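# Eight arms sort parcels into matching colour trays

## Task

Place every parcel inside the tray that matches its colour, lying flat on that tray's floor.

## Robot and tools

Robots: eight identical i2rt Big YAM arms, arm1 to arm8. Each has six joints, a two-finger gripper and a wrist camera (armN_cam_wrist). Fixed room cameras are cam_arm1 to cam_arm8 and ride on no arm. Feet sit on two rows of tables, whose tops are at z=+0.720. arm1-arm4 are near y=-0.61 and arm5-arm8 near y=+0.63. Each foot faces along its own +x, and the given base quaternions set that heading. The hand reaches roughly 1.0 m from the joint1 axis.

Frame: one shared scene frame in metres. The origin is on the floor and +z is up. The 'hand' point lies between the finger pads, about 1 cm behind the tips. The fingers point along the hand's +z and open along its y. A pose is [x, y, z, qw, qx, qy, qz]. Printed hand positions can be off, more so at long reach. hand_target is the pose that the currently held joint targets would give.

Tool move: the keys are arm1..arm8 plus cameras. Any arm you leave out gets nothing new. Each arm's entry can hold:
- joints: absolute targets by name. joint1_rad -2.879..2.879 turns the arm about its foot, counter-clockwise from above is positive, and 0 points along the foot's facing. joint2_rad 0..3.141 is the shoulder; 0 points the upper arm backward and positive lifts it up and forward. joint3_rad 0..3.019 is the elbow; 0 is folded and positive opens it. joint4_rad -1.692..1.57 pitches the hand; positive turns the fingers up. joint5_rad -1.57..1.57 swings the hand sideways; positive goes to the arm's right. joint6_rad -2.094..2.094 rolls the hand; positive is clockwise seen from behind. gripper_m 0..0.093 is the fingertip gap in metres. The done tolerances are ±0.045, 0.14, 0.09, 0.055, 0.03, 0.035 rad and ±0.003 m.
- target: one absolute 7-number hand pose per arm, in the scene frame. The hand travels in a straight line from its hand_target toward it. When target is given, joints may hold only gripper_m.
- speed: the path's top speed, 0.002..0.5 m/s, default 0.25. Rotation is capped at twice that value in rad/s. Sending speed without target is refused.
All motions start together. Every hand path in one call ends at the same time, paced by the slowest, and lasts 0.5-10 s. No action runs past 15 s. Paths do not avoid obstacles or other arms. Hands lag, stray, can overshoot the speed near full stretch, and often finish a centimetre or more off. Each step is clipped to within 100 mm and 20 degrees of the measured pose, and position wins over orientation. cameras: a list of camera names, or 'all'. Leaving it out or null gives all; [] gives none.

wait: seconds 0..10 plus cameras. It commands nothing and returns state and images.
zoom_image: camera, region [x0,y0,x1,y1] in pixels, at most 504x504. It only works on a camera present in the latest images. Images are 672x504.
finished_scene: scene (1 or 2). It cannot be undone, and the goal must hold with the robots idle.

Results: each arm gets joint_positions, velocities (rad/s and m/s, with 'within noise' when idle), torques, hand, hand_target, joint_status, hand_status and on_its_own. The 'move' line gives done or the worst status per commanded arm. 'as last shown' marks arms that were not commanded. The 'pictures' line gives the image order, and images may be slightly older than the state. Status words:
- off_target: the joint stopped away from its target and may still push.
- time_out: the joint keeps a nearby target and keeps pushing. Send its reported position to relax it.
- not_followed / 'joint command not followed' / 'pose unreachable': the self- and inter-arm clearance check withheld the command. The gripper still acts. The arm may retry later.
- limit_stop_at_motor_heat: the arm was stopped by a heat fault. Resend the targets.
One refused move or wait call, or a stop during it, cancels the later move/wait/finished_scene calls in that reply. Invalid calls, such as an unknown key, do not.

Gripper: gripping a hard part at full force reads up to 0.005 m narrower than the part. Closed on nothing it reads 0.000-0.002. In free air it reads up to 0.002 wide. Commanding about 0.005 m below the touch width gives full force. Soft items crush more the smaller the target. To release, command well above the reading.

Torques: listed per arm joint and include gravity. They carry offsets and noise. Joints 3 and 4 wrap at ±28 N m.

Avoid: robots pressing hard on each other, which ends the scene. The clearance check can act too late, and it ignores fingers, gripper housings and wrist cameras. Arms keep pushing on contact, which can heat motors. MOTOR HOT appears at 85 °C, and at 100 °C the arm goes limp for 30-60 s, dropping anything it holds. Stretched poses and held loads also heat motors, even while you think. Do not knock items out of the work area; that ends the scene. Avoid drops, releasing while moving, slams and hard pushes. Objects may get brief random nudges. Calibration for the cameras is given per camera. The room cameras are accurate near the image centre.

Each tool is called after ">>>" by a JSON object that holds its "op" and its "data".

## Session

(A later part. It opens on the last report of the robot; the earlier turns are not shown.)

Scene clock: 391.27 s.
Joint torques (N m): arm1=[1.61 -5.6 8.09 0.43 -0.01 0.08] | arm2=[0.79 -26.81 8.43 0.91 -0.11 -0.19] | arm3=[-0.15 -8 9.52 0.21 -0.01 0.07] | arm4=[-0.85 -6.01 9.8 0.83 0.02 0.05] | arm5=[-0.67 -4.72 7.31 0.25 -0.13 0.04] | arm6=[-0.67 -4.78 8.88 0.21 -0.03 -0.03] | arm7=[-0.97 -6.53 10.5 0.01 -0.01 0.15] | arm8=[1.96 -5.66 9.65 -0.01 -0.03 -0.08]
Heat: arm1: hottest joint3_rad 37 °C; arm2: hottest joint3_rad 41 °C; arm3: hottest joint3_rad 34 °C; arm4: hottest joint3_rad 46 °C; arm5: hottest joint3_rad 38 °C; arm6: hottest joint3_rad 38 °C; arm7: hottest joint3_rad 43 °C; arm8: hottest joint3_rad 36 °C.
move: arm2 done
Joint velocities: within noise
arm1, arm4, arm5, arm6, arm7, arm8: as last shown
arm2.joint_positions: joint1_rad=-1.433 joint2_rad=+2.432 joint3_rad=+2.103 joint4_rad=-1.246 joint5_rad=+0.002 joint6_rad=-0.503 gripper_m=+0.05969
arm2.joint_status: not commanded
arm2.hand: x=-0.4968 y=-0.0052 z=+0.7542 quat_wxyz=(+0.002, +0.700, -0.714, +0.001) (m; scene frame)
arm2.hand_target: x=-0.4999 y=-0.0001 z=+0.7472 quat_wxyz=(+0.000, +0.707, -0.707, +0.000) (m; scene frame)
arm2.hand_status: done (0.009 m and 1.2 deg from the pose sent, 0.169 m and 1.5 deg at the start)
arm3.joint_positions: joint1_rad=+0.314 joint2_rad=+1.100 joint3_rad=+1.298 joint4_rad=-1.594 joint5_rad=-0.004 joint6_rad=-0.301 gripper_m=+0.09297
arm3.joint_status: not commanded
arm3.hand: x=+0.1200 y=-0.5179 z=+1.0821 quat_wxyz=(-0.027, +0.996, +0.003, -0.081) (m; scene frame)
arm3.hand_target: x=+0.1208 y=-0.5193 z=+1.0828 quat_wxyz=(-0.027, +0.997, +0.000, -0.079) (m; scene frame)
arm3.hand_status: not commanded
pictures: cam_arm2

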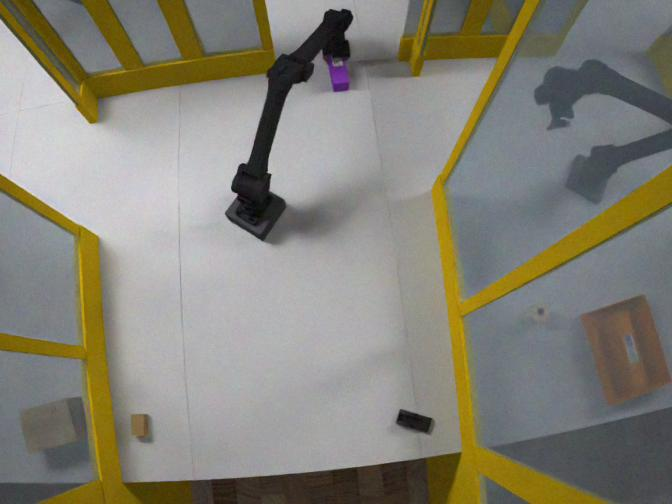

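>>> {"op": "move", "data": {"arm2": {"joints":{"gripper_m":0.093}}, "cameras": []}}

>>> {"op": "move", "data": {"arm2": {"target":[-0.50,0,0.92,0,0.7071,-0.7071,0],"speed":0.25}, "cameras": []}}

>>> {"op": "move", "data": {"arm2": {"joints":{"joint2_rad":1.1,"joint3_rad":1.3,"joint4_rad":-1.6,"joint5_rad":0}}, "cameras": []}}

>>> {"op": "move", "data": {"arm7": {"target":[-0.50,0,0.88,0,0.7071,0.7071,0],"speed":0.35}, "cameras": ["arm7_cam_wrist"]}}

Scene clock: 399.67 s.
Joint torques (N m): arm1=[1.67 -5.66 8.1 0.32 -0.01 0.09] | arm2=[0.85 -26.81 8.42 0.92 -0.11 -0.19] | arm3=[-0.32 -7.94 9.51 0.16 0 0.06] | arm4=[-0.91 -6.01 9.81 0.83 0.02 0.05] | arm5=[-1.14 -4.54 7.23 0.28 -0.17 0.04] | arm6=[-0.67 -4.84 8.87 0.21 -0.03 -0.03] | arm7=[-1.03 -6.42 10.5 -0.02 0 0.15] | arm8=[2.14 -5.95 9.68 -0.03 -0.04 -0.08]
Heat: arm1: hottest joint3_rad 37 °C; arm2: hottest joint3_rad 41 °C; arm3: hottest joint3_rad 34 °C; arm4: hottest joint3_rad 46 °C; arm5: hottest joint3_rad 38 °C; arm6: hottest joint3_rad 38 °C; arm7: hottest joint3_rad 44 °C; arm8: hottest joint3_rad 36 °C.
move: arm2 done
Joint velocities: within noise
arm1, arm3, arm4, arm5, arm6, arm7, arm8: as last shown
arm2.joint_positions: joint1_rad=-1.433 joint2_rad=+2.432 joint3_rad=+2.103 joint4_rad=-1.246 joint5_rad=+0.002 joint6_rad=-0.503 gripper_m=+0.09282
arm2.joint_status: all done
arm2.hand: x=-0.4968 y=-0.0052 z=+0.7542 quat_wxyz=(+0.002, +0.700, -0.714, +0.001) (m; scene frame)
arm2.hand_target: x=-0.4999 y=-0.0001 z=+0.7472 quat_wxyz=(+0.000, +0.707, -0.707, +0.000) (m; scene frame)
arm2.hand_status: not commanded
pictures: none
No camera images: "cameras" was empty.

Scene clock: 401.43 s.
Joint torques (N m): arm1=[1.79 -5.71 8.03 0.39 -0.01 0.08] | arm2=[0.79 -25.58 12.1 0.14 -0.11 -0.19] | arm3=[-0.21 -7.94 9.54 0.2 0.01 0.05] | arm4=[-0.91 -6.01 9.8 0.81 0.02 0.05] | arm5=[-0.85 -4.72 7.16 0.25 -0.15 0.01] | arm6=[-0.73 -4.78 8.85 0.23 -0.03 -0.02] | arm7=[-0.85 -6.48 10.48 -0.01 0 0.16] | arm8=[2.02 -5.66 9.66 -0.08 -0.05 -0.07]
Heat: arm1: hottest joint3_rad 37 °C; arm2: hottest joint3_rad 41 °C; arm3: hottest joint3_rad 34 °C; arm4: hottest joint3_rad 46 °C; arm5: hottest joint3_rad 38 °C; arm6: hottest joint3_rad 38 °C; arm7: hottest joint3_rad 44 °C; arm8: hottest joint3_rad 36 °C.
move: arm2 off_target
Joint velocities: within noise
arm1, arm3, arm4, arm5, arm6, arm7, arm8: as last shown
arm2.joint_positions: joint1_rad=-1.433 joint2_rad=+2.319 joint3_rad=+2.325 joint4_rad=-1.594 joint5_rad=+0.002 joint6_rad=-0.503 gripper_m=+0.09292
arm2.joint_status: not commanded
arm2.hand: x=-0.5001 y=-0.0112 z=+0.9164 quat_wxyz=(+0.008, +0.700, -0.714, +0.003) (m; scene frame)
arm2.hand_target: x=-0.5002 y=-0.0006 z=+0.9198 quat_wxyz=(-0.001, +0.707, -0.707, +0.000) (m; scene frame)
arm2.hand_status: off_target (0.012 m and 1.5 deg from the pose sent, 0.166 m and 1.2 deg at the start)
pictures: none
No camera images: "cameras" was empty.

Scene clock: 403.20 s.
Joint torques (N m): arm1=[1.26 -5.25 8.1 0.24 -0.02 0.09] | arm2=[0.79 -8.41 8.35 0.68 -0.14 -0.18] | arm3=[-0.15 -8.06 9.54 0.17 0.01 0.06] | arm4=[-0.91 -6.01 9.8 0.83 0.02 0.05] | arm5=[-0.44 -4.89 7.31 0.42 -0.16 0] | arm6=[-0.67 -4.84 8.85 0.21 -0.03 -0.03] | arm7=[-1.14 -6.59 10.44 -0.01 0.01 0.16] | arm8=[2.08 -5.89 9.68 0.01 -0.04 -0.07]
Heat: arm1: hottest joint3_rad 37 °C; arm2: hottest joint3_rad 41 °C; arm3: hottest joint3_rad 34 °C; arm4: hottest joint3_rad 46 °C; arm5: hottest joint3_rad 38 °C; arm6: hottest joint3_rad 38 °C; arm7: hottest joint3_rad 44 °C; arm8: hottest joint3_rad 36 °C.
move: arm2 done
Joint velocities: within noise
arm1, arm3, arm4, arm5, arm6, arm8: as last shown
arm2.joint_positions: joint1_rad=-1.433 joint2_rad=+1.107 joint3_rad=+1.303 joint4_rad=-1.595 joint5_rad=+0.002 joint6_rad=-0.503 gripper_m=+0.09292
arm2.joint_status: all done
arm2.hand: x=-0.6885 y=-0.3382 z=+1.1291 quat_wxyz=(-0.083, +0.697, -0.712, -0.022) (m; scene frame)
arm2.hand_target: x=-0.6924 y=-0.3394 z=+1.1301 quat_wxyz=(-0.083, +0.704, -0.705, -0.023) (m; scene frame)
arm2.hand_status: not commanded
arm7.joint_positions: joint1_rad=-1.045 joint2_rad=+1.106 joint3_rad=+1.299 joint4_rad=-1.589 joint5_rad=-0.002 joint6_rad=-0.126 gripper_m=+0.09310
arm7.joint_status: not commanded
arm7.hand: x=-0.4613 y=+0.2858 z=+1.1288 quat_wxyz=(-0.053, -0.700, -0.709, +0.067) (m; scene frame)
arm7.hand_target: x=-0.4640 y=+0.2898 z=+1.1309 quat_wxyz=(-0.052, -0.705, -0.704, +0.067) (m; scene frame)
arm7.hand_status: not commanded
pictures: none
No camera images: "cameras" was empty.

Scene clock: 405.33 s.
Joint torques (N m): arm1=[1.44 -5.71 7.95 0.38 -0.02 0.07] | arm2=[0.79 -8.41 8.35 0.68 -0.14 -0.18] | arm3=[-0.26 -8.06 9.52 0.16 0.01 0.06] | arm4=[-0.85 -6.01 9.8 0.83 0.02 0.05] | arm5=[-1.14 -4.42 7.25 0.39 -0.16 0.04] | arm6=[-0.67 -4.84 8.87 0.2 -0.03 -0.02] | arm7=[-1.2 -16.09 14.48 -0.32 -0.04 0.14] | arm8=[2.14 -5.71 9.63 -0.06 -0.05 -0.08]
Heat: arm1: hottest joint3_rad 37 °C; arm2: hottest joint3_rad 41 °C; arm3: hottest joint3_rad 34 °C; arm4: hottest joint3_rad 46 °C; arm5: hottest joint3_rad 38 °C; arm6: hottest joint3_rad 38 °C; arm7: hottest joint3_rad 44 °C; arm8: hottest joint3_rad 36 °C.
move: arm7 off_target
Joint velocities: within noise
arm1.joint_positions: joint1_rad=-1.537 joint2_rad=+1.103 joint3_rad=+1.311 joint4_rad=-1.593 joint5_rad=+0.003 joint6_rad=-0.034 gripper_m=+0.09290
arm1.joint_status: not commanded
arm1.hand: x=-2.2791 y=-0.9084 z=+1.1051 quat_wxyz=(-0.055, -0.818, -0.567, +0.080) (m; scene frame)
arm1.hand_target: x=-2.2762 y=-0.9050 z=+1.1011 quat_wxyz=(-0.052, -0.819, -0.566, +0.073) (m; scene frame)
arm1.hand_status: not commanded
arm2, arm3, arm5, arm6, arm8: as last shown
arm4.joint_positions: joint1_rad=-1.882 joint2_rad=+1.111 joint3_rad=+1.307 joint4_rad=-1.606 joint5_rad=-0.002 joint6_rad=+0.002 gripper_m=+0.09291
arm4.joint_status: not commanded
arm4.hand: x=+1.8880 y=-0.8716 z=+1.0858 quat_wxyz=(-0.069, -0.447, -0.891, +0.042) (m; scene frame)
arm4.hand_target: x=+1.8845 y=-0.8719 z=+1.0863 quat_wxyz=(-0.073, -0.451, -0.888, +0.045) (m; scene frame)
arm4.hand_status: not commanded
arm7.joint_positions: joint1_rad=-1.046 joint2_rad=+2.022 joint3_rad=+1.683 joint4_rad=-1.264 joint5_rad=-0.002 joint6_rad=-0.126 gripper_m=+0.09310
arm7.joint_status: not commanded
arm7.hand: x=-0.4923 y=+0.0183 z=+0.8663 quat_wxyz=(+0.010, -0.703, -0.711, -0.014) (m; scene frame)
arm7.hand_target: x=-0.4999 y=+0.0011 z=+0.8804 quat_wxyz=(+0.000, -0.707, -0.707, +0.000) (m; scene frame)
arm7.hand_status: off_target (0.024 m and 2.1 deg from the pose sent, 0.381 m and 9.8 deg at the start)
pictures: arm7_cam_wrist
camera_calibration:
arm7_cam_wrist: T_world_to_cam=[[-0.999595, -0.027448, 0.00748903, -0.501316], [-0.0175119, 0.801014, 0.598389, -0.535298], [-0.0224234, 0.598016, -0.801171, 0.793398], [0, 0, 0, 1]] pos_world=[-0.492697, -0.0594435, 0.959718]

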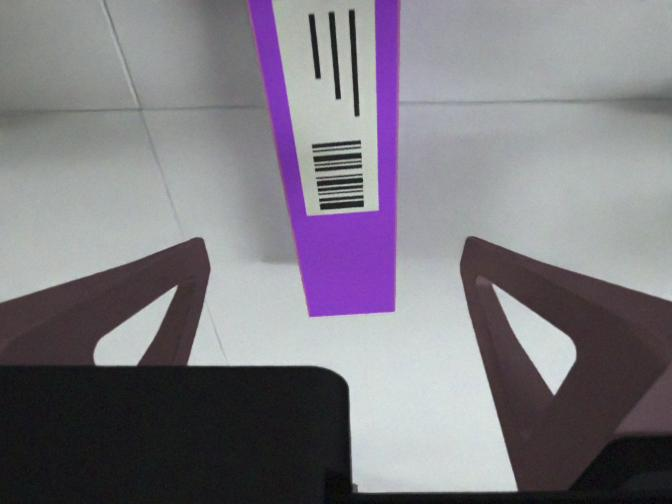

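>>> {"op": "move", "data": {"arm7": {"target":[-0.495,0.006,0.745,0,0.7071,0.7071,0],"speed":0.15}, "cameras": []}}

>>> {"op": "move", "data": {"arm7": {"joints":{"gripper_m":0.045}}, "cameras": []}}

>>> {"op": "move", "data": {"arm7": {"target":[-0.495,0.006,0.92,0,0.7071,0.7071,0],"speed":0.2}, "cameras": []}}

>>> {"op": "move", "data": {"arm7": {"joints":{"joint2_rad":1.1,"joint3_rad":1.3,"joint4_rad":-1.6,"joint5_rad":0}}, "cameras": []}}

>>> {"op": "move", "data": {"arm7": {"joints":{"joint1_rad":2.157,"joint6_rad":0}}, "cameras": []}}

>>> {"op": "move", "data": {"arm7": {"target":[-0.39,1.25,0.90,0,0.688,-0.725,0],"speed":0.35}, "cameras": []}}

>>> {"op": "move", "data": {"arm7": {"target":[-0.39,1.25,0.82,0,0.688,-0.725,0],"speed":0.2}, "cameras": ["arm7_cam_wrist","cam_arm7"]}}

>>> {"op": "zoom_image", "data": {"camera": "cam_arm7", "region": [300, 20, 600, 240]}}

Scene clock: 419.70 s.
Joint torques (N m): arm1=[1.67 -5.71 8.01 0.34 -0.03 0.06] | arm2=[0.85 -8.41 8.34 0.68 -0.14 -0.18] | arm3=[-0.21 -8.06 9.55 0.17 0.01 0.06] | arm4=[-0.85 -6.01 9.78 0.83 0.02 0.05] | arm5=[-0.56 -5.25 7.24 0.27 -0.12 0.02] | arm6=[-0.73 -4.78 8.87 0.2 -0.03 -0.02] | arm7=[-0.44 -16.15 8.02 0.59 -0.04 0.22] | arm8=[1.85 -5.54 9.69 -0.03 -0.03 -0.07]
Heat: arm1: hottest joint3_rad 37 °C; arm2: hottest joint3_rad 41 °C; arm3: hottest joint3_rad 33 °C; arm4: hottest joint3_rad 46 °C; arm5: hottest joint3_rad 38 °C; arm6: hottest joint3_rad 38 °C; arm7: hottest joint3_rad 48 °C; arm8: hottest joint3_rad 36 °C.
move: arm7 done
Joint velocities: within noise
arm1, arm2, arm3, arm4, arm5, arm6, arm8: as last shown
arm7.joint_positions: joint1_rad=-1.046 joint2_rad=+2.163 joint3_rad=+1.601 joint4_rad=-0.999 joint5_rad=-0.002 joint6_rad=-0.125 gripper_m=+0.09310
arm7.joint_status: not commanded
arm7.hand: x=-0.4941 y=+0.0037 z=+0.7549 quat_wxyz=(-0.003, -0.703, -0.711, +0.003) (m; scene frame)
arm7.hand_target: x=-0.4949 y=+0.0061 z=+0.7451 quat_wxyz=(+0.000, -0.707, -0.707, +0.000) (m; scene frame)
arm7.hand_status: done (0.010 m and 0.7 deg from the pose sent, 0.122 m and 2.1 deg at the start)
pictures: none
No camera images: "cameras" was empty.

Scene clock: 420.37 s.
Joint torques (N m): arm1=[1.49 -5.6 7.99 0.42 -0.04 0.05] | arm2=[0.85 -8.41 8.35 0.68 -0.14 -0.18] | arm3=[-0.26 -7.88 9.51 0.18 0.01 0.07] | arm4=[-0.85 -5.95 9.8 0.83 0.02 0.05] | arm5=[-0.73 -4.66 7.21 0.28 -0.15 0.03] | arm6=[-0.62 -4.78 8.87 0.21 -0.02 -0.03] | arm7=[-0.67 -16.32 7.97 0.55 -0.03 0.2] | arm8=[2.14 -5.77 9.69 -0.06 -0.04 -0.07]
Heat: arm1: hottest joint3_rad 37 °C; arm2: hottest joint3_rad 41 °C; arm3: hottest joint3_rad 33 °C; arm4: hottest joint3_rad 46 °C; arm5: hottest joint3_rad 38 °C; arm6: hottest joint3_rad 38 °C; arm7: hottest joint3_rad 48 °C; arm8: hottest joint3_rad 36 °C.
move: arm7 off_target
Joint velocities: within noise
arm1, arm2, arm3, arm4, arm5, arm6, arm8: as last shown
arm7.joint_positions: joint1_rad=-1.046 joint2_rad=+2.163 joint3_rad=+1.601 joint4_rad=-0.999 joint5_rad=-0.002 joint6_rad=-0.125 gripper_m=+0.06103
arm7.joint_status: gripper_m off_target (ended at +0.06105, target +0.04500)
arm7.hand: x=-0.4941 y=+0.0037 z=+0.7549 quat_wxyz=(-0.003, -0.704, -0.711, +0.003) (m; scene frame)
arm7.hand_target: x=-0.4949 y=+0.0061 z=+0.7451 quat_wxyz=(+0.000, -0.707, -0.707, +0.000) (m; scene frame)
arm7.hand_status: not commanded
pictures: none
No camera images: "cameras" was empty.

Scene clock: 422.07 s.
Joint torques (N m): arm1=[1.55 -5.77 7.98 0.46 -0.01 0.08] | arm2=[0.79 -8.41 8.35 0.68 -0.14 -0.18] | arm3=[-0.09 -8.06 9.5 0.16 0.01 0.06] | arm4=[-0.85 -6.01 9.8 0.83 0.02 0.05] | arm5=[-0.79 -5.42 7.15 0.43 -0.13 0.02] | arm6=[-0.73 -4.84 8.85 0.21 -0.03 -0.02] | arm7=[-0.44 -16.73 14.8 -0.38 -0.04 0.19] | arm8=[2.08 -5.83 9.68 0.01 -0.05 -0.07]
Heat: arm1: hottest joint3_rad 37 °C; arm2: hottest joint3_rad 41 °C; arm3: hottest joint3_rad 33 °C; arm4: hottest joint3_rad 46 °C; arm5: hottest joint3_rad 38 °C; arm6: hottest joint3_rad 38 °C; arm7: hottest joint3_rad 48 °C; arm8: hottest joint3_rad 36 °C.
move: arm7 off_target
Joint velocities: within noise
arm1, arm2, arm3, arm4: as last shown
arm5.joint_positions: joint1_rad=+1.484 joint2_rad=+1.103 joint3_rad=+1.296 joint4_rad=-1.593 joint5_rad=-0.001 joint6_rad=-0.356 gripper_m=+0.09288
arm5.joint_status: not commanded
arm5.hand: x=+2.0513 y=+0.3336 z=+1.1181 quat_wxyz=(+0.035, +0.702, +0.708, -0.074) (m; scene frame)
arm5.hand_target: x=+2.0516 y=+0.3351 z=+1.1204 quat_wxyz=(+0.035, +0.705, +0.705, -0.074) (m; scene frame)
arm5.hand_status: not commanded
arm6.joint_positions: joint1_rad=-1.186 joint2_rad=+1.106 joint3_rad=+1.296 joint4_rad=-1.593 joint5_rad=+0.001 joint6_rad=-0.240 gripper_m=+0.09288
arm6.joint_status: not commanded
arm6.hand: x=+0.7738 y=+0.3085 z=+1.1463 quat_wxyz=(-0.043, -0.702, -0.707, +0.072) (m; scene frame)
arm6.hand_target: x=+0.7741 y=+0.3106 z=+1.1495 quat_wxyz=(-0.044, -0.705, -0.705, +0.073) (m; scene frame)
arm6.hand_status: not commanded
arm7.joint_positions: joint1_rad=-1.046 joint2_rad=+1.989 joint3_rad=+1.715 joint4_rad=-1.344 joint5_rad=-0.002 joint6_rad=-0.125 gripper_m=+0.06103
arm7.joint_status: not commanded
arm7.hand: x=-0.4916 y=+0.0246 z=+0.8975 quat_wxyz=(+0.015, -0.703, -0.710, -0.020) (m; scene frame)
arm7.hand_target: x=-0.4948 y=+0.0073 z=+0.9203 quat_wxyz=(+0.000, -0.707, -0.707, +0.000) (m; scene frame)
arm7.hand_status: off_target (0.029 m and 2.9 deg from the pose sent, 0.165 m and 0.7 deg at the start)
arm8.joint_positions: joint1_rad=+0.396 joint2_rad=+1.100 joint3_rad=+1.304 joint4_rad=-1.595 joint5_rad=-0.002 joint6_rad=-0.203 gripper_m=+0.09292
arm8.joint_status: not commanded
arm8.hand: x=-1.7297 y=+0.3341 z=+1.0922 quat_wxyz=(-0.050, -0.706, -0.702, +0.075) (m; scene frame)
arm8.hand_target: x=-1.7290 y=+0.3360 z=+1.0902 quat_wxyz=(-0.047, -0.704, -0.705, +0.072) (m; scene frame)
arm8.hand_status: not commanded
pictures: none
No camera images: "cameras" was empty.

Scene clock: 423.73 s.
Joint torques (N m): arm1=[1.32 -5.48 7.99 0.36 -0.03 0.08] | arm2=[0.79 -8.41 8.35 0.68 -0.14 -0.18] | arm3=[-0.09 -7.94 9.51 0.18 0 0.06] | arm4=[-0.85 -6.01 9.8 0.83 0.02 0.05] | arm5=[-0.09 -5.01 7.3 0.29 -0.13 0.04] | arm6=[-0.73 -4.72 8.85 0.23 -0.03 -0.03] | arm7=[-0.38 -5.42 9.52 0.13 0 0.21] | arm8=[1.85 -5.77 9.74 -0.05 -0.05 -0.05]
Heat: arm1: hottest joint3_rad 37 °C; arm2: hottest joint3_rad 41 °C; arm3: hottest joint3_rad 33 °C; arm4: hottest joint3_rad 46 °C; arm5: hottest joint3_rad 38 °C; arm6: hottest joint3_rad 38 °C; arm7: hottest joint3_rad 48 °C; arm8: hottest joint3_rad 36 °C.
move: arm7 done
Joint velocities: within noise
arm1, arm2, arm4, arm5, arm6, arm8: as last shown
arm3.joint_positions: joint1_rad=+0.314 joint2_rad=+1.100 joint3_rad=+1.298 joint4_rad=-1.594 joint5_rad=-0.004 joint6_rad=-0.301 gripper_m=+0.09297
arm3.joint_status: not commanded
arm3.hand: x=+0.1200 y=-0.5179 z=+1.0821 quat_wxyz=(-0.027, +0.996, +0.003, -0.081) (m; scene frame)
arm3.hand_target: x=+0.1208 y=-0.5193 z=+1.0828 quat_wxyz=(-0.027, +0.997, +0.000, -0.079) (m; scene frame)
arm3.hand_status: not commanded
arm7.joint_positions: joint1_rad=-1.046 joint2_rad=+1.094 joint3_rad=+1.310 joint4_rad=-1.592 joint5_rad=-0.002 joint6_rad=-0.125 gripper_m=+0.06103
arm7.joint_status: all done
arm7.hand: x=-0.4612 y=+0.2870 z=+1.1373 quat_wxyz=(-0.060, -0.700, -0.707, +0.075) (m; scene frame)
arm7.hand_target: x=-0.4619 y=+0.2895 z=+1.1308 quat_wxyz=(-0.052, -0.705, -0.705, +0.066) (m; scene frame)
arm7.hand_status: not commanded
pictures: none
No camera images: "cameras" was empty.

Scene clock: 426.73 s.
Joint torques (N m): arm1=[1.61 -5.48 7.99 0.39 -0.02 0.06] | arm2=[0.85 -8.41 8.35 0.68 -0.14 -0.18] | arm3=[-0.32 -8 9.5 0.17 0 0.05] | arm4=[-0.91 -6.01 9.8 0.83 0.02 0.05] | arm5=[-0.97 -4.84 7.2 0.25 -0.14 0.04] | arm6=[-0.67 -4.84 8.84 0.2 -0.03 -0.02] | arm7=[-0.38 -5.6 9.44 0.14 0.02 0.2] | arm8=[2.14 -5.66 9.73 0.02 -0.03 -0.07]
Heat: arm1: hottest joint3_rad 37 °C; arm2: hottest joint3_rad 41 °C; arm3: hottest joint3_rad 33 °C; arm4: hottest joint3_rad 46 °C; arm5: hottest joint3_rad 38 °C; arm6: hottest joint3_rad 38 °C; arm7: hottest joint3_rad 48 °C; arm8: hottest joint3_rad 36 °C.
move: arm7 done
Joint velocities: within noise
arm1, arm2, arm3, arm4, arm5, arm6, arm8: as last shown
arm7.joint_positions: joint1_rad=+2.157 joint2_rad=+1.096 joint3_rad=+1.310 joint4_rad=-1.592 joint5_rad=-0.002 joint6_rad=-0.009 gripper_m=+0.06092
arm7.joint_status: all done
arm7.hand: x=-0.4058 y=+0.9428 z=+1.1385 quat_wxyz=(-0.071, +0.688, -0.719, -0.068) (m; scene frame)
arm7.hand_target: x=-0.4055 y=+0.9402 z=+1.1325 quat_wxyz=(-0.063, +0.685, -0.723, -0.060) (m; scene frame)
arm7.hand_status: not commanded
pictures: none
No camera images: "cameras" was empty.

Scene clock: 428.90 s.
Joint torques (N m): arm1=[1.73 -5.54 8.05 0.4 -0.01 0.09] | arm2=[0.85 -8.41 8.35 0.66 -0.14 -0.18] | arm3=[-0.21 -8 9.51 0.17 0.01 0.05] | arm4=[-0.91 -6.01 9.8 0.83 0.02 0.05] | arm5=[-0.97 -4.95 7.36 0.39 -0.11 -0.01] | arm6=[-0.67 -4.84 8.87 0.23 -0.03 -0.03] | arm7=[-0.26 -16.62 15.02 -0.34 0.04 0.2] | arm8=[2.26 -5.89 9.73 0.03 -0.05 -0.09]
Heat: arm1: hottest joint3_rad 37 °C; arm2: hottest joint3_rad 41 °C; arm3: hottest joint3_rad 33 °C; arm4: hottest joint3_rad 46 °C; arm5: hottest joint3_rad 38 °C; arm6: hottest joint3_rad 38 °C; arm7: hottest joint3_rad 48 °C; arm8: hottest joint3_rad 36 °C.
move: arm7 off_target
Joint velocities: within noise
arm1, arm2, arm3, arm4, arm5, arm6, arm8: as last shown
arm7.joint_positions: joint1_rad=+2.157 joint2_rad=+2.063 joint3_rad=+1.785 joint4_rad=-1.338 joint5_rad=-0.002 joint6_rad=-0.009 gripper_m=+0.06092
arm7.joint_status: not commanded
arm7.hand: x=-0.3905 y=+1.2307 z=+0.8826 quat_wxyz=(+0.016, +0.691, -0.723, +0.013) (m; scene frame)
arm7.hand_target: x=-0.3900 y=+1.2488 z=+0.9004 quat_wxyz=(+0.000, +0.688, -0.725, +0.000) (m; scene frame)
arm7.hand_status: off_target (0.026 m and 2.4 deg from the pose sent, 0.389 m and 11.2 deg at the start)
pictures: none
No camera images: "cameras" was empty.

Scene clock: 430.17 s.
Joint torques (N m): arm1=[1.49 -5.54 8.02 0.31 0 0.07] | arm2=[0.79 -8.41 8.34 0.68 -0.14 -0.18] | arm3=[-0.26 -8 9.51 0.2 0.01 0.07] | arm4=[-0.91 -5.95 9.8 0.84 0.02 0.05] | arm5=[-0.5 -4.95 7.31 0.27 -0.15 -0.03] | arm6=[-0.67 -4.72 8.87 0.2 -0.03 -0.03] | arm7=[-0.21 -16.67 9.02 0.53 0.05 0.2] | arm8=[2.14 -5.48 9.69 -0.03 -0.05 -0.08]
Heat: arm1: hottest joint3_rad 37 °C; arm2: hottest joint3_rad 41 °C; arm3: hottest joint3_rad 33 °C; arm4: hottest joint3_rad 46 °C; arm5: hottest joint3_rad 38 °C; arm6: hottest joint3_rad 38 °C; arm7: hottest joint3_rad 48 °C; arm8: hottest joint3_rad 36 °C.
move: arm7 done
Joint velocities: within noise
arm1, arm3, arm4, arm5, arm6, arm8: as last shown
arm2.joint_positions: joint1_rad=-1.433 joint2_rad=+1.107 joint3_rad=+1.303 joint4_rad=-1.595 joint5_rad=+0.002 joint6_rad=-0.503 gripper_m=+0.09292
arm2.joint_status: not commanded
arm2.hand: x=-0.6885 y=-0.3382 z=+1.1291 quat_wxyz=(-0.083, +0.697, -0.712, -0.022) (m; scene frame)
arm2.hand_target: x=-0.6924 y=-0.3394 z=+1.1301 quat_wxyz=(-0.083, +0.704, -0.705, -0.023) (m; scene frame)
arm2.hand_status: not commanded
arm7.joint_positions: joint1_rad=+2.157 joint2_rad=+2.138 joint3_rad=+1.753 joint4_rad=-1.190 joint5_rad=-0.002 joint6_rad=-0.009 gripper_m=+0.06092
arm7.joint_status: not commanded
arm7.hand: x=-0.3895 y=+1.2493 z=+0.8251 quat_wxyz=(+0.002, +0.691, -0.723, +0.000) (m; scene frame)
arm7.hand_target: x=-0.3899 y=+1.2500 z=+0.8201 quat_wxyz=(+0.000, +0.688, -0.725, +0.000) (m; scene frame)
arm7.hand_status: done (0.005 m and 0.5 deg from the pose sent, 0.065 m and 2.4 deg at the start)
pictures: arm7_cam_wrist, cam_arm7
camera_calibration:
arm7_cam_wrist: T_world_to_cam=[[0.999507, -0.0294362, 0.0109351, 0.413913], [-0.0303996, -0.819777, 0.571876, 0.5468], [-0.00786951, -0.571926, -0.820267, 1.50948], [0, 0, 0, 1]] pos_world=[-0.385208, 1.32375, 0.920951]

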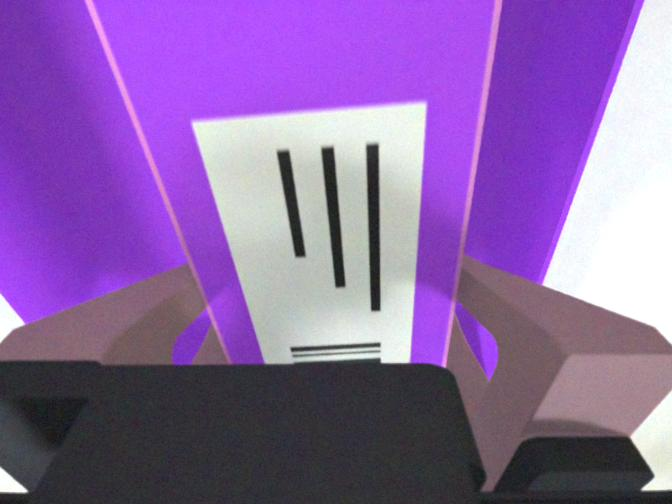

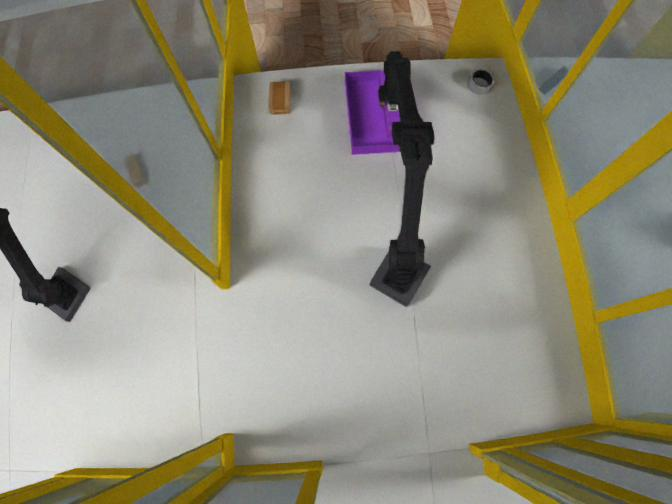

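Scaled by 1.680.

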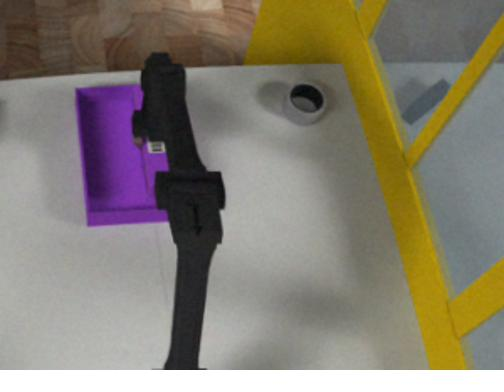

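>>> {"op": "move", "data": {"arm7": {"target":[-0.408,1.257,0.80,0,0.688,-0.725,0],"speed":0.15}, "cameras": ["arm7_cam_wrist"]}}

Scene clock: 449.73 s.
Joint torques (N m): arm1=[1.55 -5.3 8.03 0.43 -0.01 0.09] | arm2=[0.79 -8.41 8.35 0.68 -0.14 -0.18] | arm3=[-0.26 -8 9.52 0.18 0.01 0.06] | arm4=[-0.91 -6.01 9.8 0.83 0.02 0.05] | arm5=[-0.73 -5.6 7.24 0.28 -0.11 0.04] | arm6=[-0.67 -4.84 8.87 0.18 -0.03 -0.03] | arm7=[0.09 -16.97 9.76 0.5 0.05 0.2] | arm8=[1.67 -5.77 9.68 -0.09 -0.06 -0.08]
Heat: arm1: hottest joint3_rad 37 °C; arm2: hottest joint3_rad 41 °C; arm3: hottest joint3_rad 33 °C; arm4: hottest joint3_rad 46 °C; arm5: hottest joint3_rad 38 °C; arm6: hottest joint3_rad 38 °C; arm7: hottest joint3_rad 45 °C; arm8: hottest joint3_rad 36 °C.
move: arm7 done
Joint velocities: within noise
arm1.joint_positions: joint1_rad=-1.537 joint2_rad=+1.103 joint3_rad=+1.311 joint4_rad=-1.593 joint5_rad=+0.003 joint6_rad=-0.034 gripper_m=+0.09290
arm1.joint_status: not commanded
arm1.hand: x=-2.2791 y=-0.9084 z=+1.1051 quat_wxyz=(-0.055, -0.818, -0.567, +0.080) (m; scene frame)
arm1.hand_target: x=-2.2762 y=-0.9050 z=+1.1011 quat_wxyz=(-0.052, -0.819, -0.566, +0.073) (m; scene frame)
arm1.hand_status: not commanded
arm2, arm3, arm5, arm6, arm8: as last shown
arm4.joint_positions: joint1_rad=-1.882 joint2_rad=+1.111 joint3_rad=+1.307 joint4_rad=-1.606 joint5_rad=-0.002 joint6_rad=+0.002 gripper_m=+0.09291
arm4.joint_status: not commanded
arm4.hand: x=+1.8880 y=-0.8716 z=+1.0858 quat_wxyz=(-0.069, -0.447, -0.891, +0.042) (m; scene frame)
arm4.hand_target: x=+1.8845 y=-0.8719 z=+1.0863 quat_wxyz=(-0.073, -0.451, -0.888, +0.045) (m; scene frame)
arm4.hand_status: not commanded
arm7.joint_positions: joint1_rad=+2.182 joint2_rad=+2.167 joint3_rad=+1.753 joint4_rad=-1.163 joint5_rad=-0.002 joint6_rad=+0.020 gripper_m=+0.06092
arm7.joint_status: not commanded
arm7.hand: x=-0.4054 y=+1.2535 z=+0.8072 quat_wxyz=(+0.002, +0.690, -0.724, +0.000) (m; scene frame)
arm7.hand_target: x=-0.4080 y=+1.2569 z=+0.8001 quat_wxyz=(+0.000, +0.688, -0.725, +0.000) (m; scene frame)
arm7.hand_status: done (0.008 m and 0.3 deg from the pose sent, 0.032 m and 0.5 deg at the start)
pictures: arm7_cam_wrist
camera_calibration:
arm7_cam_wrist: T_world_to_cam=[[0.999411, -0.0324723, 0.0110561, 0.433787], [-0.0329475, -0.81899, 0.572862, 0.557166], [-0.0095473, -0.572889, -0.819577, 1.49709], [0, 0, 0, 1]] pos_world=[-0.400881, 1.32806, 0.903002]

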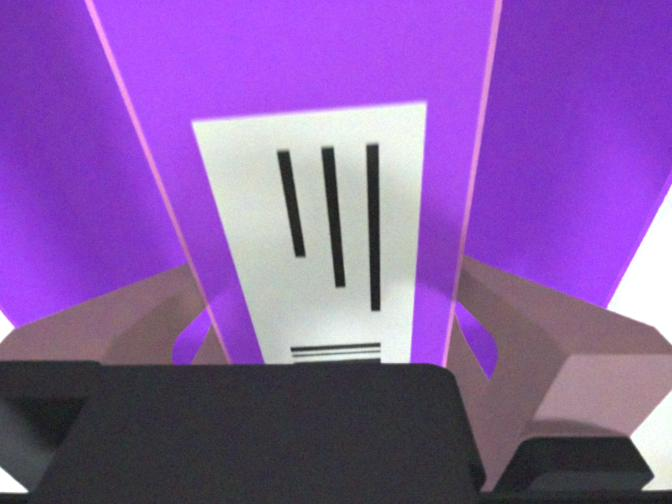

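>>> {"op": "move", "data": {"arm7": {"target":[-0.408,1.257,0.747,0,0.688,-0.725,0],"speed":0.12}, "cameras": ["cam_arm7"]}}

>>> {"op": "zoom_image", "data": {"camera": "cam_arm7", "region": [320, 40, 460, 180]}}

Scene clock: 459.67 s.
Joint torques (N m): arm1=[1.38 -5.42 8.06 0.38 0 0.1] | arm2=[0.79 -8.41 8.35 0.68 -0.14 -0.18] | arm3=[-0.21 -8 9.52 0.2 0 0.05] | arm4=[-0.85 -6.01 9.8 0.83 0.02 0.05] | arm5=[-1.08 -4.37 7.28 0.28 -0.1 0.06] | arm6=[-0.67 -4.78 8.88 0.21 -0.03 -0.03] | arm7=[0.15 -17.03 8.38 0.51 0.04 0.2] | arm8=[2.08 -5.95 9.69 -0.03 -0.03 -0.07]
Heat: arm1: hottest joint3_rad 37 °C; arm2: hottest joint3_rad 41 °C; arm3: hottest joint3_rad 33 °C; arm4: hottest joint3_rad 46 °C; arm5: hottest joint3_rad 38 °C; arm6: hottest joint3_rad 38 °C; arm7: hottest joint3_rad 45 °C; arm8: hottest joint3_rad 36 °C.
move: arm7 off_target
Joint velocities: within noise
arm1, arm2, arm3, arm4, arm5, arm6, arm8: as last shown
arm7.joint_positions: joint1_rad=+2.182 joint2_rad=+2.232 joint3_rad=+1.729 joint4_rad=-1.060 joint5_rad=-0.002 joint6_rad=+0.021 gripper_m=+0.06092
arm7.joint_status: not commanded
arm7.hand: x=-0.4053 y=+1.2592 z=+0.7587 quat_wxyz=(-0.003, +0.690, -0.724, -0.005) (m; scene frame)
arm7.hand_target: x=-0.4080 y=+1.2568 z=+0.7472 quat_wxyz=(+0.000, +0.688, -0.725, +0.000) (m; scene frame)
arm7.hand_status: off_target (0.012 m and 0.6 deg from the pose sent, 0.060 m and 0.3 deg at the start)
pictures: cam_arm7

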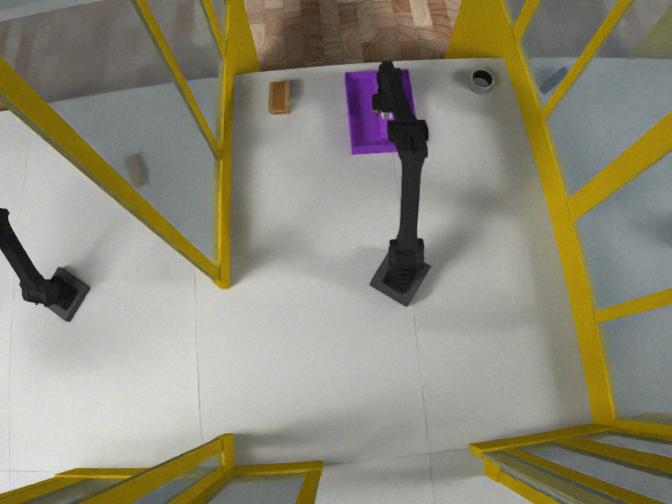

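Scaled by 3.600.

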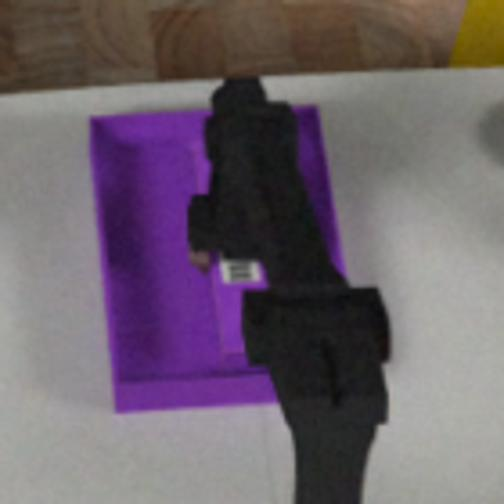

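Inside. Release.

>>> {"op": "move", "data": {"arm7": {"joints":{"gripper_m":0.093}}, "cameras": []}}

>>> {"op": "move", "data": {"arm7": {"target":[-0.408,1.257,0.92,0,0.688,-0.725,0],"speed":0.25}, "cameras": []}}

>>> {"op": "move", "data": {"arm7": {"joints":{"joint2_rad":1.1,"joint3_rad":1.3,"joint4_rad":-1.6,"joint5_rad":0}}, "cameras": ["cam_arm7"]}}

>>> {"op": "zoom_image", "data": {"camera": "cam_arm7", "region": [320, 40, 460, 180]}}

Scene clock: 466.20 s.
Joint torques (N m): arm1=[1.55 -5.66 7.98 0.36 -0.03 0.05] | arm2=[0.85 -8.41 8.35 0.66 -0.14 -0.18] | arm3=[-0.21 -8 9.52 0.16 0.01 0.06] | arm4=[-0.91 -6.01 9.8 0.83 0.03 0.05] | arm5=[-0.79 -4.72 7.31 0.23 -0.14 0.02] | arm6=[-0.73 -4.84 8.85 0.21 -0.03 -0.03] | arm7=[0.15 -17.26 8.46 0.46 0.05 0.19] | arm8=[2.02 -6.01 9.66 0.03 -0.04 -0.09]
Heat: arm1: hottest joint3_rad 37 °C; arm2: hottest joint3_rad 41 °C; arm3: hottest joint3_rad 33 °C; arm4: hottest joint3_rad 46 °C; arm5: hottest joint3_rad 38 °C; arm6: hottest joint3_rad 38 °C; arm7: hottest joint3_rad 44 °C; arm8: hottest joint3_rad 36 °C.
move: arm7 done
Joint velocities: within noise
arm1, arm2, arm3, arm4, arm5, arm6, arm8: as last shown
arm7.joint_positions: joint1_rad=+2.182 joint2_rad=+2.232 joint3_rad=+1.729 joint4_rad=-1.060 joint5_rad=-0.002 joint6_rad=+0.021 gripper_m=+0.09283
arm7.joint_status: all done
arm7.hand: x=-0.4053 y=+1.2592 z=+0.7587 quat_wxyz=(-0.003, +0.689, -0.724, -0.005) (m; scene frame)
arm7.hand_target: x=-0.4080 y=+1.2568 z=+0.7472 quat_wxyz=(+0.000, +0.688, -0.725, +0.000) (m; scene frame)
arm7.hand_status: not commanded
pictures: none
No camera images: "cameras" was empty.

Scene clock: 467.73 s.
Joint torques (N m): arm1=[1.73 -5.6 8.01 0.4 -0.03 0.08] | arm2=[0.79 -8.41 8.35 0.68 -0.14 -0.18] | arm3=[-0.21 -8.06 9.52 0.18 0.01 0.06] | arm4=[-0.91 -6.01 9.8 0.83 0.02 0.05] | arm5=[-0.26 -5.19 7.32 0.28 -0.13 0.04] | arm6=[-0.56 -4.78 8.87 0.2 -0.03 -0.03] | arm7=[0.15 -16.67 14.71 -0.36 0.02 0.2] | arm8=[1.85 -6.01 9.69 -0.03 -0.04 -0.08]
Heat: arm1: hottest joint3_rad 37 °C; arm2: hottest joint3_rad 41 °C; arm3: hottest joint3_rad 33 °C; arm4: hottest joint3_rad 46 °C; arm5: hottest joint3_rad 38 °C; arm6: hottest joint3_rad 38 °C; arm7: hottest joint3_rad 44 °C; arm8: hottest joint3_rad 36 °C.
move: arm7 off_target
Joint velocities: within noise
arm1, arm2, arm3, arm4: as last shown
arm5.joint_positions: joint1_rad=+1.484 joint2_rad=+1.103 joint3_rad=+1.296 joint4_rad=-1.593 joint5_rad=-0.001 joint6_rad=-0.356 gripper_m=+0.09288
arm5.joint_status: not commanded
arm5.hand: x=+2.0513 y=+0.3336 z=+1.1181 quat_wxyz=(+0.035, +0.702, +0.708, -0.074) (m; scene frame)
arm5.hand_target: x=+2.0516 y=+0.3351 z=+1.1204 quat_wxyz=(+0.035, +0.705, +0.705, -0.074) (m; scene frame)
arm5.hand_status: not commanded
arm6.joint_positions: joint1_rad=-1.186 joint2_rad=+1.106 joint3_rad=+1.296 joint4_rad=-1.593 joint5_rad=+0.001 joint6_rad=-0.240 gripper_m=+0.09288
arm6.joint_status: not commanded
arm6.hand: x=+0.7738 y=+0.3085 z=+1.1463 quat_wxyz=(-0.043, -0.702, -0.707, +0.072) (m; scene frame)
arm6.hand_target: x=+0.7741 y=+0.3106 z=+1.1495 quat_wxyz=(-0.044, -0.705, -0.705, +0.073) (m; scene frame)
arm6.hand_status: not commanded
arm7.joint_positions: joint1_rad=+2.182 joint2_rad=+2.067 joint3_rad=+1.857 joint4_rad=-1.396 joint5_rad=-0.002 joint6_rad=+0.021 gripper_m=+0.09293
arm7.joint_status: not commanded
arm7.hand: x=-0.4057 y=+1.2412 z=+0.9070 quat_wxyz=(+0.012, +0.689, -0.724, +0.010) (m; scene frame)
arm7.hand_target: x=-0.4081 y=+1.2561 z=+0.9202 quat_wxyz=(+0.000, +0.688, -0.725, +0.000) (m; scene frame)
arm7.hand_status: off_target (0.021 m and 1.8 deg from the pose sent, 0.161 m and 0.6 deg at the start)
arm8.joint_positions: joint1_rad=+0.396 joint2_rad=+1.100 joint3_rad=+1.304 joint4_rad=-1.595 joint5_rad=-0.002 joint6_rad=-0.203 gripper_m=+0.09292
arm8.joint_status: not commanded
arm8.hand: x=-1.7297 y=+0.3341 z=+1.0922 quat_wxyz=(-0.050, -0.706, -0.702, +0.075) (m; scene frame)
arm8.hand_target: x=-1.7290 y=+0.3360 z=+1.0902 quat_wxyz=(-0.047, -0.704, -0.705, +0.072) (m; scene frame)
arm8.hand_status: not commanded
pictures: none
No camera images: "cameras" was empty.

Scene clock: 469.43 s.
Joint torques (N m): arm1=[1.61 -5.77 8.02 0.35 -0.03 0.08] | arm2=[0.79 -8.41 8.35 0.68 -0.14 -0.18] | arm3=[-0.09 -7.82 9.52 0.16 0.01 0.07] | arm4=[-0.85 -6.01 9.8 0.83 0.02 0.05] | arm5=[-0.73 -4.95 7.24 0.31 -0.14 0] | arm6=[-0.67 -4.89 8.88 0.2 -0.02 -0.03] | arm7=[0.15 -5.77 9.22 0.14 0.03 0.19] | arm8=[1.79 -6.07 9.68 0.01 -0.05 -0.08]
Heat: arm1: hottest joint3_rad 37 °C; arm2: hottest joint3_rad 41 °C; arm3: hottest joint3_rad 33 °C; arm4: hottest joint3_rad 46 °C; arm5: hottest joint3_rad 38 °C; arm6: hottest joint3_rad 38 °C; arm7: hottest joint3_rad 44 °C; arm8: hottest joint3_rad 36 °C.
move: arm7 done
Joint velocities: within noise
arm1, arm2, arm4, arm5, arm6, arm8: as last shown
arm3.joint_positions: joint1_rad=+0.314 joint2_rad=+1.100 joint3_rad=+1.298 joint4_rad=-1.594 joint5_rad=-0.004 joint6_rad=-0.301 gripper_m=+0.09297
arm3.joint_status: not commanded
arm3.hand: x=+0.1200 y=-0.5179 z=+1.0821 quat_wxyz=(-0.027, +0.996, +0.003, -0.081) (m; scene frame)
arm3.hand_target: x=+0.1208 y=-0.5193 z=+1.0828 quat_wxyz=(-0.027, +0.997, +0.000, -0.079) (m; scene frame)
arm3.hand_status: not commanded
arm7.joint_positions: joint1_rad=+2.182 joint2_rad=+1.099 joint3_rad=+1.313 joint4_rad=-1.592 joint5_rad=-0.002 joint6_rad=+0.021 gripper_m=+0.09293
arm7.joint_status: all done
arm7.hand: x=-0.4140 y=+0.9442 z=+1.1387 quat_wxyz=(-0.068, +0.686, -0.721, -0.070) (m; scene frame)
arm7.hand_target: x=-0.4154 y=+0.9407 z=+1.1325 quat_wxyz=(-0.061, +0.686, -0.723, -0.062) (m; scene frame)
arm7.hand_status: not commanded
pictures: cam_arm7

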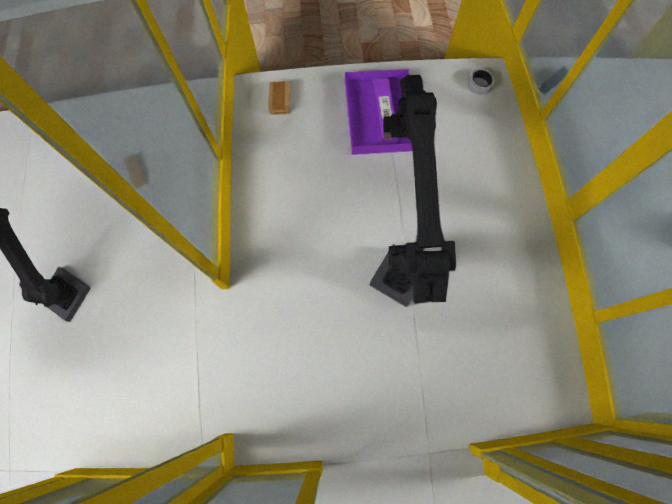

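Scaled by 3.600.

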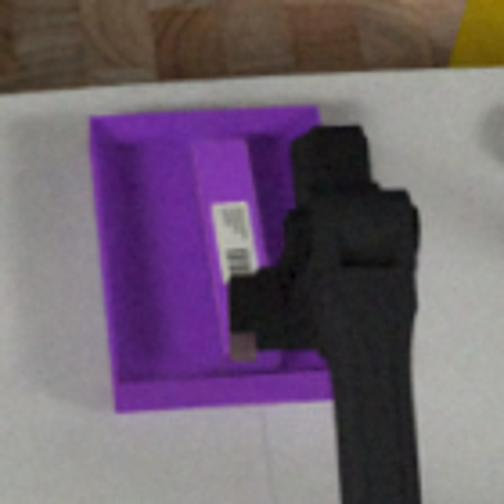

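>>> {"op": "finished_scene", "data": {"scene": 2}}

The scene is finished: the task was done.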